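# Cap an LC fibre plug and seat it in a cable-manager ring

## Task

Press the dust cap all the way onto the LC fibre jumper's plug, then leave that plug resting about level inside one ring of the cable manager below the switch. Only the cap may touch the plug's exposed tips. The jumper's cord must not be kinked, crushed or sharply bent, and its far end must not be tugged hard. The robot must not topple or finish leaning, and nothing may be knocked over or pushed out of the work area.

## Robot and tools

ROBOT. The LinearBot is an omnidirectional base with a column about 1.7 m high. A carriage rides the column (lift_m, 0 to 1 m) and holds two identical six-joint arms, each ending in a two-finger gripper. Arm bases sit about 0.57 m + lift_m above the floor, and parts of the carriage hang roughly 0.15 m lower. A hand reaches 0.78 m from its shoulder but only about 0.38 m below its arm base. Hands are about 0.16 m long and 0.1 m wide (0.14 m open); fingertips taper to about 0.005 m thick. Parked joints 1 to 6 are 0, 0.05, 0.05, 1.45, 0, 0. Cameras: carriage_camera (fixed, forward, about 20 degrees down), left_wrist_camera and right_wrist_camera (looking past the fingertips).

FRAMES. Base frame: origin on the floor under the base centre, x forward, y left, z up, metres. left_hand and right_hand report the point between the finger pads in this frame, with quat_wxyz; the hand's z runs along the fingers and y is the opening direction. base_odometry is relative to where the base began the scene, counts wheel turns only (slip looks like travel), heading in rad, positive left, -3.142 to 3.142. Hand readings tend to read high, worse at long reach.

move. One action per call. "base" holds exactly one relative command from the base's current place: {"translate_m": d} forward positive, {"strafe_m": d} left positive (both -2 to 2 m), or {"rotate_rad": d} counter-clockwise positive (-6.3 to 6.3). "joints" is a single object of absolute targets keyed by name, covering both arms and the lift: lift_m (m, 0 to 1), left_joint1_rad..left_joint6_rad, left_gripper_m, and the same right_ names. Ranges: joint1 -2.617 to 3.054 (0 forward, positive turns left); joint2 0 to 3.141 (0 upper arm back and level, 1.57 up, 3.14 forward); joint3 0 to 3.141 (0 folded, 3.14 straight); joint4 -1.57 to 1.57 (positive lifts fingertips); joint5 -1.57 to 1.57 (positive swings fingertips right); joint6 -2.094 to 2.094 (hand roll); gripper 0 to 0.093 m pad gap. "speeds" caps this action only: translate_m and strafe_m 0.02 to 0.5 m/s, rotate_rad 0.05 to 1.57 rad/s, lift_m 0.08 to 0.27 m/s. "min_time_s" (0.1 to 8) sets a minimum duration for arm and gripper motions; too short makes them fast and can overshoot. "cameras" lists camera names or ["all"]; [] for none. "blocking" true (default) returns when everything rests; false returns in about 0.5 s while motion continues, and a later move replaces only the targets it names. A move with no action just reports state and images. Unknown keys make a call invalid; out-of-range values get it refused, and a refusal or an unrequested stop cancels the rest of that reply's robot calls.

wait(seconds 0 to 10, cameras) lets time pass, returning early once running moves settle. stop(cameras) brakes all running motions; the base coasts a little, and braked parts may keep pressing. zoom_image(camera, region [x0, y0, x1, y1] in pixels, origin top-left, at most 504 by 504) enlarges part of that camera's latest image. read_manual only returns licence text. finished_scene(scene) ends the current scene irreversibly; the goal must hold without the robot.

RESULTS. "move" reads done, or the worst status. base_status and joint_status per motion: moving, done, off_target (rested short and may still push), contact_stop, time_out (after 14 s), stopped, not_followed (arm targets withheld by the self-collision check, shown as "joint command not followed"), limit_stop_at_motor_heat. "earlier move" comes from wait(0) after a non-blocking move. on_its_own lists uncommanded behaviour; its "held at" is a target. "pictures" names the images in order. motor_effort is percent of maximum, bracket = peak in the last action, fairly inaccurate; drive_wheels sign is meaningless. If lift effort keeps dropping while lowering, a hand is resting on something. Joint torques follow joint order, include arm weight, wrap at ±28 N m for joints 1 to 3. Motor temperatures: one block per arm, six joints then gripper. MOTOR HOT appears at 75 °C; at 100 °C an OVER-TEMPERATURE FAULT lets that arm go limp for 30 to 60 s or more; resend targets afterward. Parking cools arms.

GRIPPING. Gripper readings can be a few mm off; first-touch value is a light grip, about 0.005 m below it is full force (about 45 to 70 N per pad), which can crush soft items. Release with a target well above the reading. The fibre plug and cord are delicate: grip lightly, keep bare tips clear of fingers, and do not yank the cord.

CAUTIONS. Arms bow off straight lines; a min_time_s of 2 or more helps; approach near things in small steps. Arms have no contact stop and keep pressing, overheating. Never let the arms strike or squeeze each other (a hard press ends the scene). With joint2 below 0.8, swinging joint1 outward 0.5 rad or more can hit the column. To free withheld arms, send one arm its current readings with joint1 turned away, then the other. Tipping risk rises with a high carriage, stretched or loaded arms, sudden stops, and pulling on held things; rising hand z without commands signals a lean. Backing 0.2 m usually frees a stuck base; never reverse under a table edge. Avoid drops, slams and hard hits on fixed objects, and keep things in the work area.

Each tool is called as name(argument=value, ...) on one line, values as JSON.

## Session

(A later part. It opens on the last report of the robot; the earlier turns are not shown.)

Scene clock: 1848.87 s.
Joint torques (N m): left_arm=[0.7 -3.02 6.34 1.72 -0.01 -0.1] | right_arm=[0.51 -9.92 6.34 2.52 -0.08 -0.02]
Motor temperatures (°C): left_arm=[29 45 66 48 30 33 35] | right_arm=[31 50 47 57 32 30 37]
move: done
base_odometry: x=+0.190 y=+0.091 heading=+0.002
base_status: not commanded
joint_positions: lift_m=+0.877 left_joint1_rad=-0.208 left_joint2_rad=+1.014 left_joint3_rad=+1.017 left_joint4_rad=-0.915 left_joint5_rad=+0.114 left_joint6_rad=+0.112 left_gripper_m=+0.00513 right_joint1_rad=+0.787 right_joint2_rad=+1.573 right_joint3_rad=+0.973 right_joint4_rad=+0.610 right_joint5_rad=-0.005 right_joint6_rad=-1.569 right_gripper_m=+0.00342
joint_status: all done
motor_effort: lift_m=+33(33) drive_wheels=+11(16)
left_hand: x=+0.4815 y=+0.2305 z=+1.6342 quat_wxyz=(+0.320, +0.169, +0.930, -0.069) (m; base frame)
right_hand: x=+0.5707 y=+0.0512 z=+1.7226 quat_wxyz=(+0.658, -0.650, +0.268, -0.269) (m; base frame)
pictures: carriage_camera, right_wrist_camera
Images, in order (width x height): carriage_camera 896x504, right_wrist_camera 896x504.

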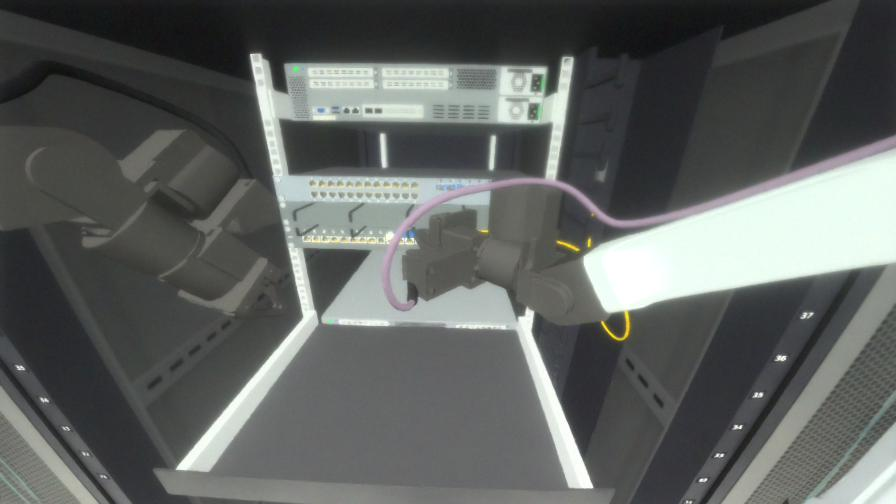

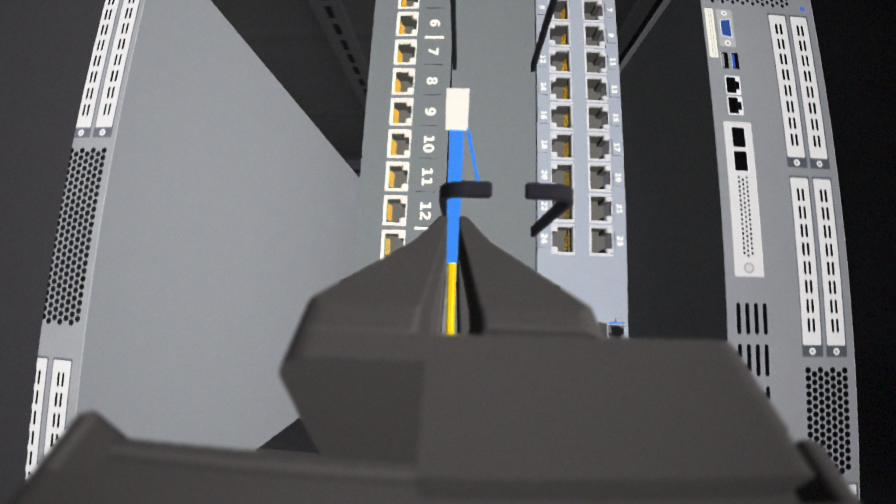

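move(joints={"right_joint1_rad": 0.897, "right_joint2_rad": 1.602, "right_joint3_rad": 1.013, "right_joint5_rad": 0.294}, min_time_s=2, cameras=[])

move(joints={"right_joint1_rad": 1.015, "right_joint2_rad": 1.648, "right_joint3_rad": 1.067, "right_joint5_rad": 0.654}, min_time_s=2, cameras=["right_wrist_camera"])

zoom_image(camera="right_wrist_camera", region=[380, 60, 540, 280])

Scene clock: 1865.10 s.
Joint torques (N m): left_arm=[0.73 -3.06 6.35 1.73 -0.01 -0.09] | right_arm=[0.59 -6.74 10.13 2.52 0.1 -0.03]
Motor temperatures (°C): left_arm=[29 43 63 47 30 33 35] | right_arm=[31 50 47 57 32 30 37]
move: done
base_odometry: x=+0.190 y=+0.091 heading=+0.002
base_status: not commanded
joint_positions: lift_m=+0.877 left_joint1_rad=-0.208 left_joint2_rad=+1.014 left_joint3_rad=+1.017 left_joint4_rad=-0.914 left_joint5_rad=+0.113 left_joint6_rad=+0.111 left_gripper_m=+0.00513 right_joint1_rad=+0.891 right_joint2_rad=+1.586 right_joint3_rad=+0.986 right_joint4_rad=+0.610 right_joint5_rad=+0.284 right_joint6_rad=-1.569 right_gripper_m=+0.00342
joint_status: all done
motor_effort: lift_m=+33(33) drive_wheels=+11(16)
left_hand: x=+0.4818 y=+0.2306 z=+1.6343 quat_wxyz=(+0.320, +0.168, +0.930, -0.069) (m; base frame)
right_hand: x=+0.5683 y=+0.0522 z=+1.7221 quat_wxyz=(+0.630, -0.623, +0.328, -0.328) (m; base frame)
pictures: none
No camera images: "cameras" was empty.

Scene clock: 1867.40 s.
Joint torques (N m): left_arm=[0.69 -3.07 6.34 1.73 -0.01 -0.09] | right_arm=[0.57 -7.08 10.04 2.41 0.1 -0.03]
Motor temperatures (°C): left_arm=[29 43 63 47 30 33 35] | right_arm=[31 49 47 57 32 30 37]
move: done
base_odometry: x=+0.190 y=+0.091 heading=+0.002
base_status: not commanded
joint_positions: lift_m=+0.877 left_joint1_rad=-0.208 left_joint2_rad=+1.014 left_joint3_rad=+1.017 left_joint4_rad=-0.914 left_joint5_rad=+0.113 left_joint6_rad=+0.111 left_gripper_m=+0.00513 right_joint1_rad=+1.009 right_joint2_rad=+1.632 right_joint3_rad=+1.041 right_joint4_rad=+0.610 right_joint5_rad=+0.643 right_joint6_rad=-1.569 right_gripper_m=+0.00342
joint_status: all done
motor_effort: lift_m=+33(33) drive_wheels=+11(17)
left_hand: x=+0.4818 y=+0.2306 z=+1.6343 quat_wxyz=(+0.320, +0.168, +0.930, -0.069) (m; base frame)
right_hand: x=+0.5626 y=+0.0489 z=+1.7255 quat_wxyz=(+0.590, -0.575, +0.402, -0.400) (m; base frame)
pictures: right_wrist_camera
Images, in order (width x height): right_wrist_camera 896x504.

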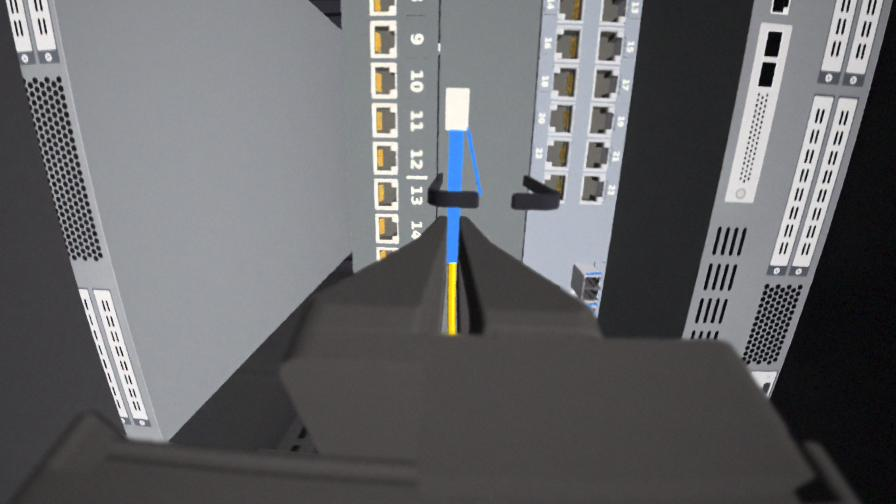

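Scaled by 2.291 from the camera's 896x504 image, which has a finer 1280x720 frame.

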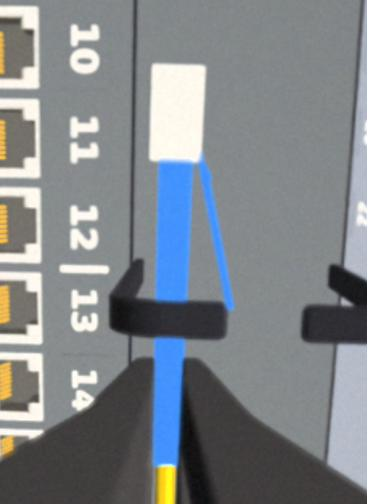

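move(joints={"right_joint1_rad": 1.0945, "right_joint2_rad": 1.723, "right_joint3_rad": 1.147, "right_joint4_rad": 0.575, "right_joint5_rad": 0.96}, min_time_s=2, cameras=["right_wrist_camera"])

zoom_image(camera="right_wrist_camera", region=[380, 60, 540, 280])

Scene clock: 1874.33 s.
Joint torques (N m): left_arm=[0.72 -3.04 6.38 1.71 -0.01 -0.09] | right_arm=[0.58 -7.62 9.89 2.17 0.11 -0.03]
Motor temperatures (°C): left_arm=[29 42 62 47 30 33 34] | right_arm=[31 48 48 56 32 30 37]
move: done
base_odometry: x=+0.190 y=+0.091 heading=+0.002
base_status: not commanded
joint_positions: lift_m=+0.877 left_joint1_rad=-0.208 left_joint2_rad=+1.014 left_joint3_rad=+1.017 left_joint4_rad=-0.914 left_joint5_rad=+0.113 left_joint6_rad=+0.111 left_gripper_m=+0.00513 right_joint1_rad=+1.088 right_joint2_rad=+1.706 right_joint3_rad=+1.121 right_joint4_rad=+0.590 right_joint5_rad=+0.950 right_joint6_rad=-1.569 right_gripper_m=+0.00342
joint_status: all done
motor_effort: lift_m=+33(33) drive_wheels=+14(18)
left_hand: x=+0.4818 y=+0.2306 z=+1.6343 quat_wxyz=(+0.320, +0.168, +0.930, -0.069) (m; base frame)
right_hand: x=+0.5578 y=+0.0421 z=+1.7219 quat_wxyz=(+0.536, -0.531, +0.465, -0.463) (m; base frame)
pictures: right_wrist_camera
Images, in order (width x height): right_wrist_camera 896x504.

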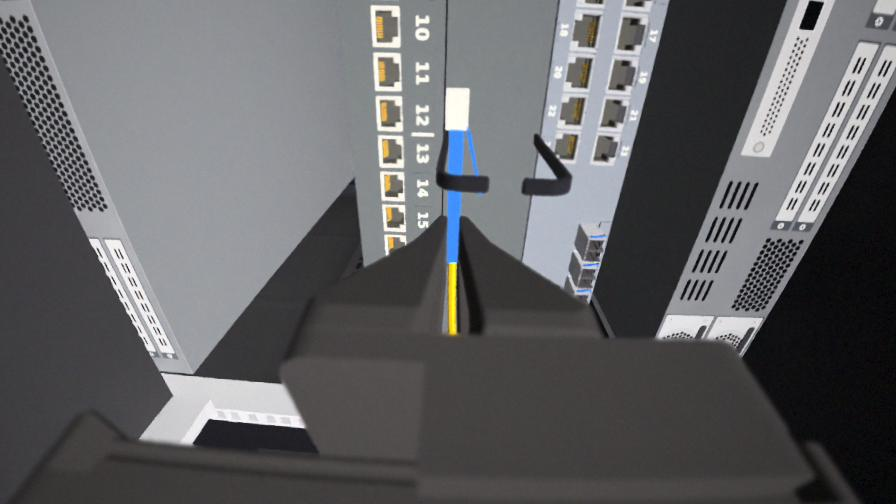

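Scaled by 2.291 from the camera's 896x504 image, which has a finer 1280x720 frame.

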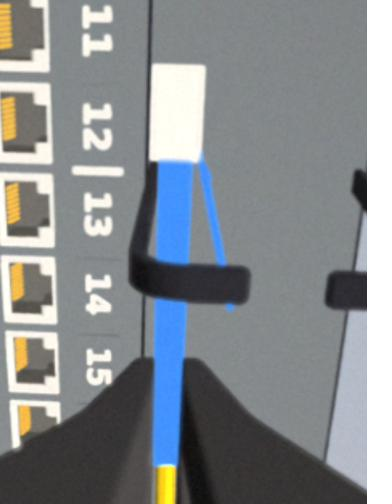

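move(joints={"lift_m": 0.8755}, speeds={"lift_m": 0.08}, cameras=[])

move(joints={"right_gripper_m": 0.03}, min_time_s=2.5, cameras=["right_wrist_camera"])

zoom_image(camera="right_wrist_camera", region=[380, 60, 540, 280])

Scene clock: 1880.13 s.
Joint torques (N m): left_arm=[0.72 -2.96 6.49 1.7 -0.01 -0.09] | right_arm=[0.59 -7.79 9.69 2.2 0.11 -0.02]
Motor temperatures (°C): left_arm=[29 41 61 47 30 33 34] | right_arm=[31 47 48 56 32 30 37]
move: done
base_odometry: x=+0.190 y=+0.091 heading=+0.002
base_status: not commanded
joint_positions: lift_m=+0.876 left_joint1_rad=-0.208 left_joint2_rad=+1.013 left_joint3_rad=+1.015 left_joint4_rad=-0.911 left_joint5_rad=+0.113 left_joint6_rad=+0.111 left_gripper_m=+0.00513 right_joint1_rad=+1.088 right_joint2_rad=+1.707 right_joint3_rad=+1.123 right_joint4_rad=+0.589 right_joint5_rad=+0.951 right_joint6_rad=-1.569 right_gripper_m=+0.00342
joint_status: all done
motor_effort: lift_m=+33(34) drive_wheels=+15(16)
left_hand: x=+0.4821 y=+0.2306 z=+1.6329 quat_wxyz=(+0.321, +0.168, +0.929, -0.069) (m; base frame)
right_hand: x=+0.5581 y=+0.0423 z=+1.7203 quat_wxyz=(+0.535, -0.531, +0.465, -0.464) (m; base frame)
pictures: none
No camera images: "cameras" was empty.

Scene clock: 1882.93 s.
Joint torques (N m): left_arm=[0.7 -2.97 6.49 1.69 0 -0.1] | right_arm=[0.58 -7.76 9.72 2.2 0.1 -0.03]
Motor temperatures (°C): left_arm=[29 41 61 47 30 33 34] | right_arm=[31 47 49 56 32 30 36]
move: done
base_odometry: x=+0.190 y=+0.091 heading=+0.002
base_status: not commanded
joint_positions: lift_m=+0.876 left_joint1_rad=-0.208 left_joint2_rad=+1.013 left_joint3_rad=+1.015 left_joint4_rad=-0.911 left_joint5_rad=+0.113 left_joint6_rad=+0.111 left_gripper_m=+0.00513 right_joint1_rad=+1.088 right_joint2_rad=+1.707 right_joint3_rad=+1.123 right_joint4_rad=+0.589 right_joint5_rad=+0.951 right_joint6_rad=-1.569 right_gripper_m=+0.02988
joint_status: all done
motor_effort: lift_m=+33(33) drive_wheels=+13(17)
left_hand: x=+0.4821 y=+0.2306 z=+1.6329 quat_wxyz=(+0.321, +0.168, +0.929, -0.069) (m; base frame)
right_hand: x=+0.5581 y=+0.0423 z=+1.7203 quat_wxyz=(+0.535, -0.531, +0.465, -0.464) (m; base frame)
pictures: right_wrist_camera
Images, in order (width x height): right_wrist_camera 896x504.

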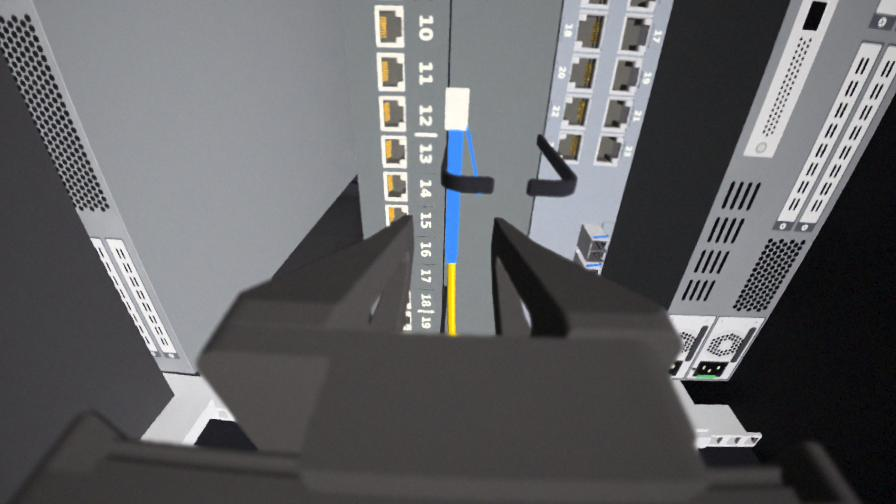

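Scaled by 2.291 from the camera's 896x504 image, which has a finer 1280x720 frame.

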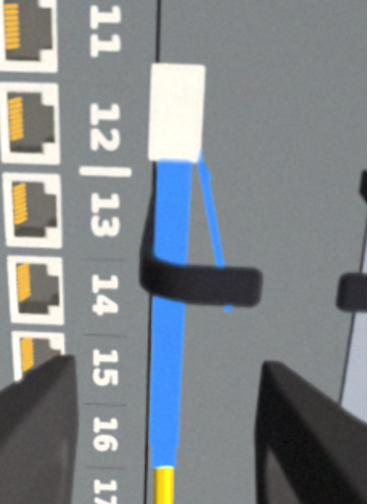

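move(base={"translate_m": -0.12}, speeds={"translate_m": 0.06}, cameras=["right_wrist_camera", "carriage_camera"])

zoom_image(camera="right_wrist_camera", region=[350, 0, 600, 220])

zoom_image(camera="carriage_camera", region=[260, 120, 620, 360])

Scene clock: 1894.93 s.
Joint torques (N m): left_arm=[0.69 -2.59 6.46 1.69 0 -0.09] | right_arm=[0.23 -7.72 9.72 2.21 0.1 -0.02]
Motor temperatures (°C): left_arm=[29 41 59 47 30 33 34] | right_arm=[31 47 51 55 32 30 36]
move: done
base_odometry: x=+0.070 y=+0.091 heading=+0.002
base_status: done
joint_positions: lift_m=+0.876 left_joint1_rad=-0.208 left_joint2_rad=+1.009 left_joint3_rad=+1.015 left_joint4_rad=-0.910 left_joint5_rad=+0.112 left_joint6_rad=+0.111 left_gripper_m=+0.00513 right_joint1_rad=+1.092 right_joint2_rad=+1.707 right_joint3_rad=+1.123 right_joint4_rad=+0.589 right_joint5_rad=+0.952 right_joint6_rad=-1.569 right_gripper_m=+0.02988
joint_status: not commanded
motor_effort: lift_m=+33(33) drive_wheels=+0(10)
left_hand: x=+0.4820 y=+0.2308 z=+1.6342 quat_wxyz=(+0.324, +0.168, +0.928, -0.069) (m; base frame)
right_hand: x=+0.5568 y=+0.0435 z=+1.7203 quat_wxyz=(+0.536, -0.532, +0.465, -0.463) (m; base frame)
pictures: carriage_camera, right_wrist_camera
Images, in order (width x height): carriage_camera 896x504, right_wrist_camera 896x504.

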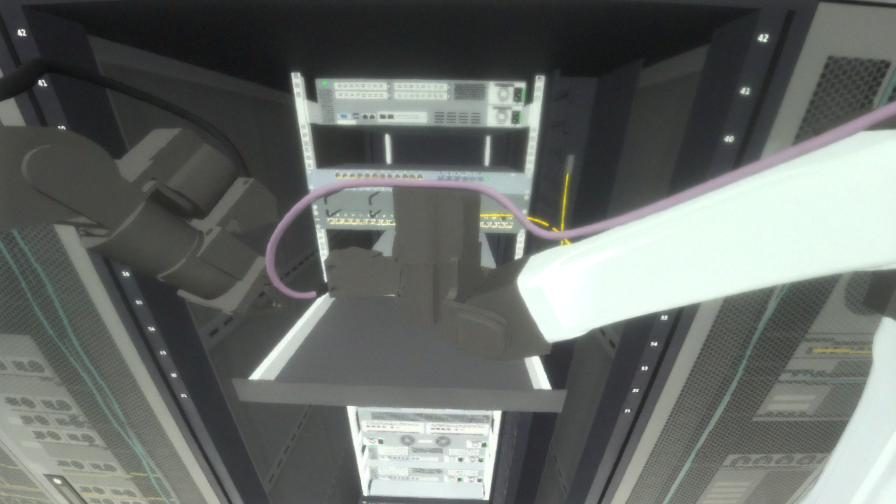

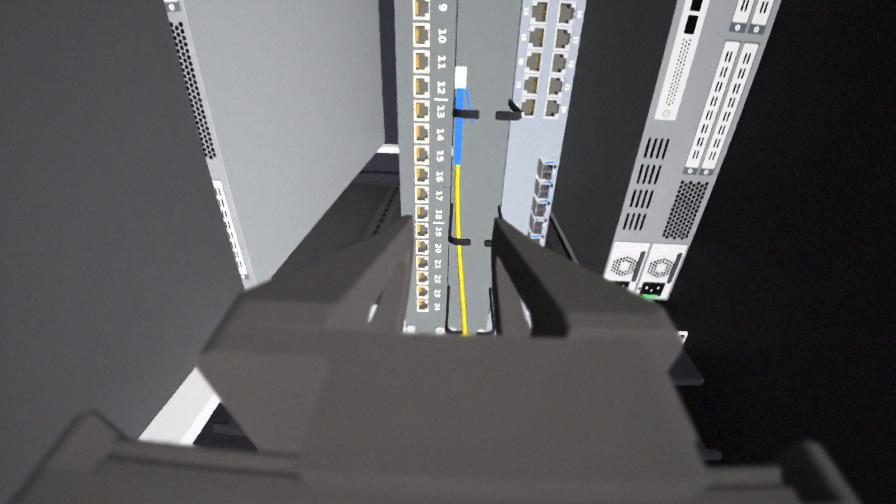

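Scaled by 2.016 from the camera's 896x504 image, which has a finer 1280x720 frame.

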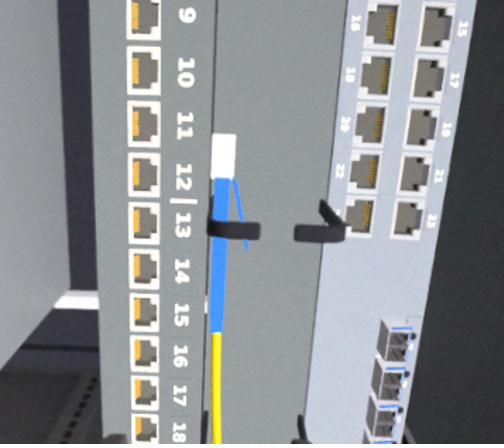

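Scaled by 1.400 from the camera's 896x504 image, which has a finer 1280x720 frame.

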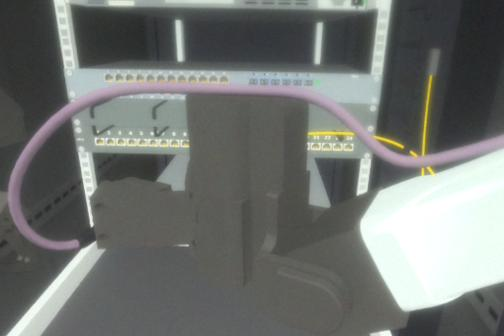

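move(joints={"right_joint2_rad": 0.6, "right_joint3_rad": 0.5, "right_joint4_rad": 0.1, "right_joint1_rad": 0.3, "right_joint5_rad": 0, "left_joint2_rad": 0.6, "left_joint3_rad": 0.5}, min_time_s=2, cameras=["carriage_camera"])

zoom_image(camera="carriage_camera", region=[310, 150, 560, 300])

zoom_image(camera="carriage_camera", region=[370, 180, 480, 250])

Scene clock: 1908.10 s.
Joint torques (N m): left_arm=[0.72 0.08 6.38 1.5 0.01 -0.09] | right_arm=[-0.68 -0.5 6.58 2.42 -0.11 -0.03]
Motor temperatures (°C): left_arm=[29 40 58 47 30 33 34] | right_arm=[31 47 52 55 32 30 35]
move: done
base_odometry: x=+0.070 y=+0.091 heading=+0.002
base_status: not commanded
joint_positions: lift_m=+0.876 left_joint1_rad=-0.208 left_joint2_rad=+0.606 left_joint3_rad=+0.516 left_joint4_rad=-0.905 left_joint5_rad=+0.111 left_joint6_rad=+0.111 left_gripper_m=+0.00513 right_joint1_rad=+0.306 right_joint2_rad=+0.605 right_joint3_rad=+0.516 right_joint4_rad=+0.118 right_joint5_rad=+0.011 right_joint6_rad=-1.569 right_gripper_m=+0.02988
joint_status: all done
motor_effort: lift_m=+33(33) drive_wheels=+0(6)
left_hand: x=+0.3941 y=+0.2495 z=+1.5242 quat_wxyz=(+0.280, +0.168, +0.943, -0.067) (m; base frame)
right_hand: x=+0.5019 y=-0.2183 z=+1.7389 quat_wxyz=(+0.577, -0.559, +0.415, -0.427) (m; base frame)
pictures: carriage_camera
Images, in order (width x height): carriage_camera 896x504.

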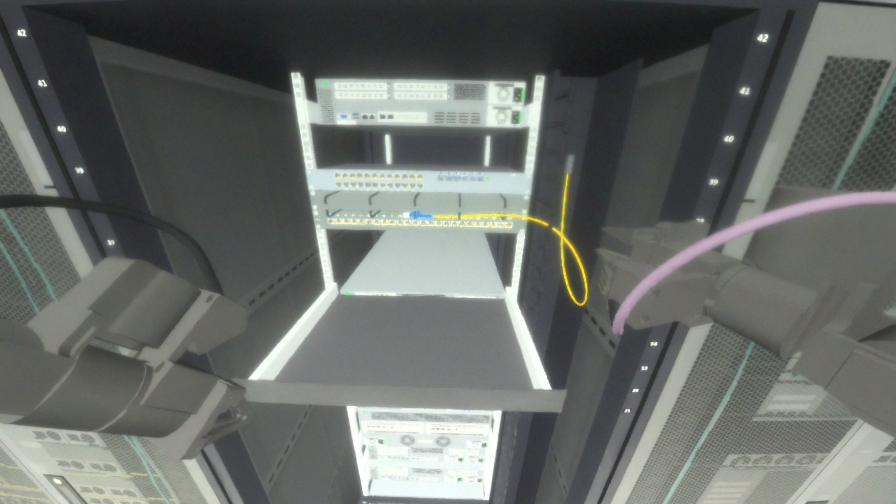

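Scaled by 2.016 from the camera's 896x504 image, which has a finer 1280x720 frame.

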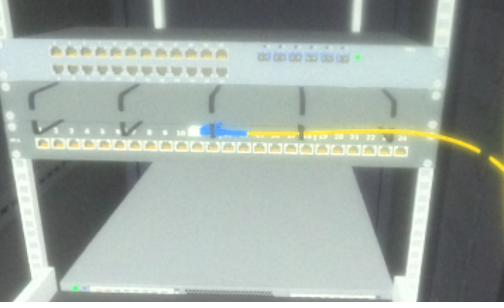

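Scaled by 4.582 from the camera's 896x504 image, which has a finer 1280x720 frame.

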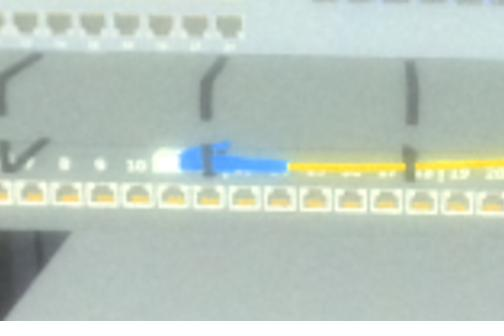

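finished_scene(scene=1)

The scene is finished: the task was done.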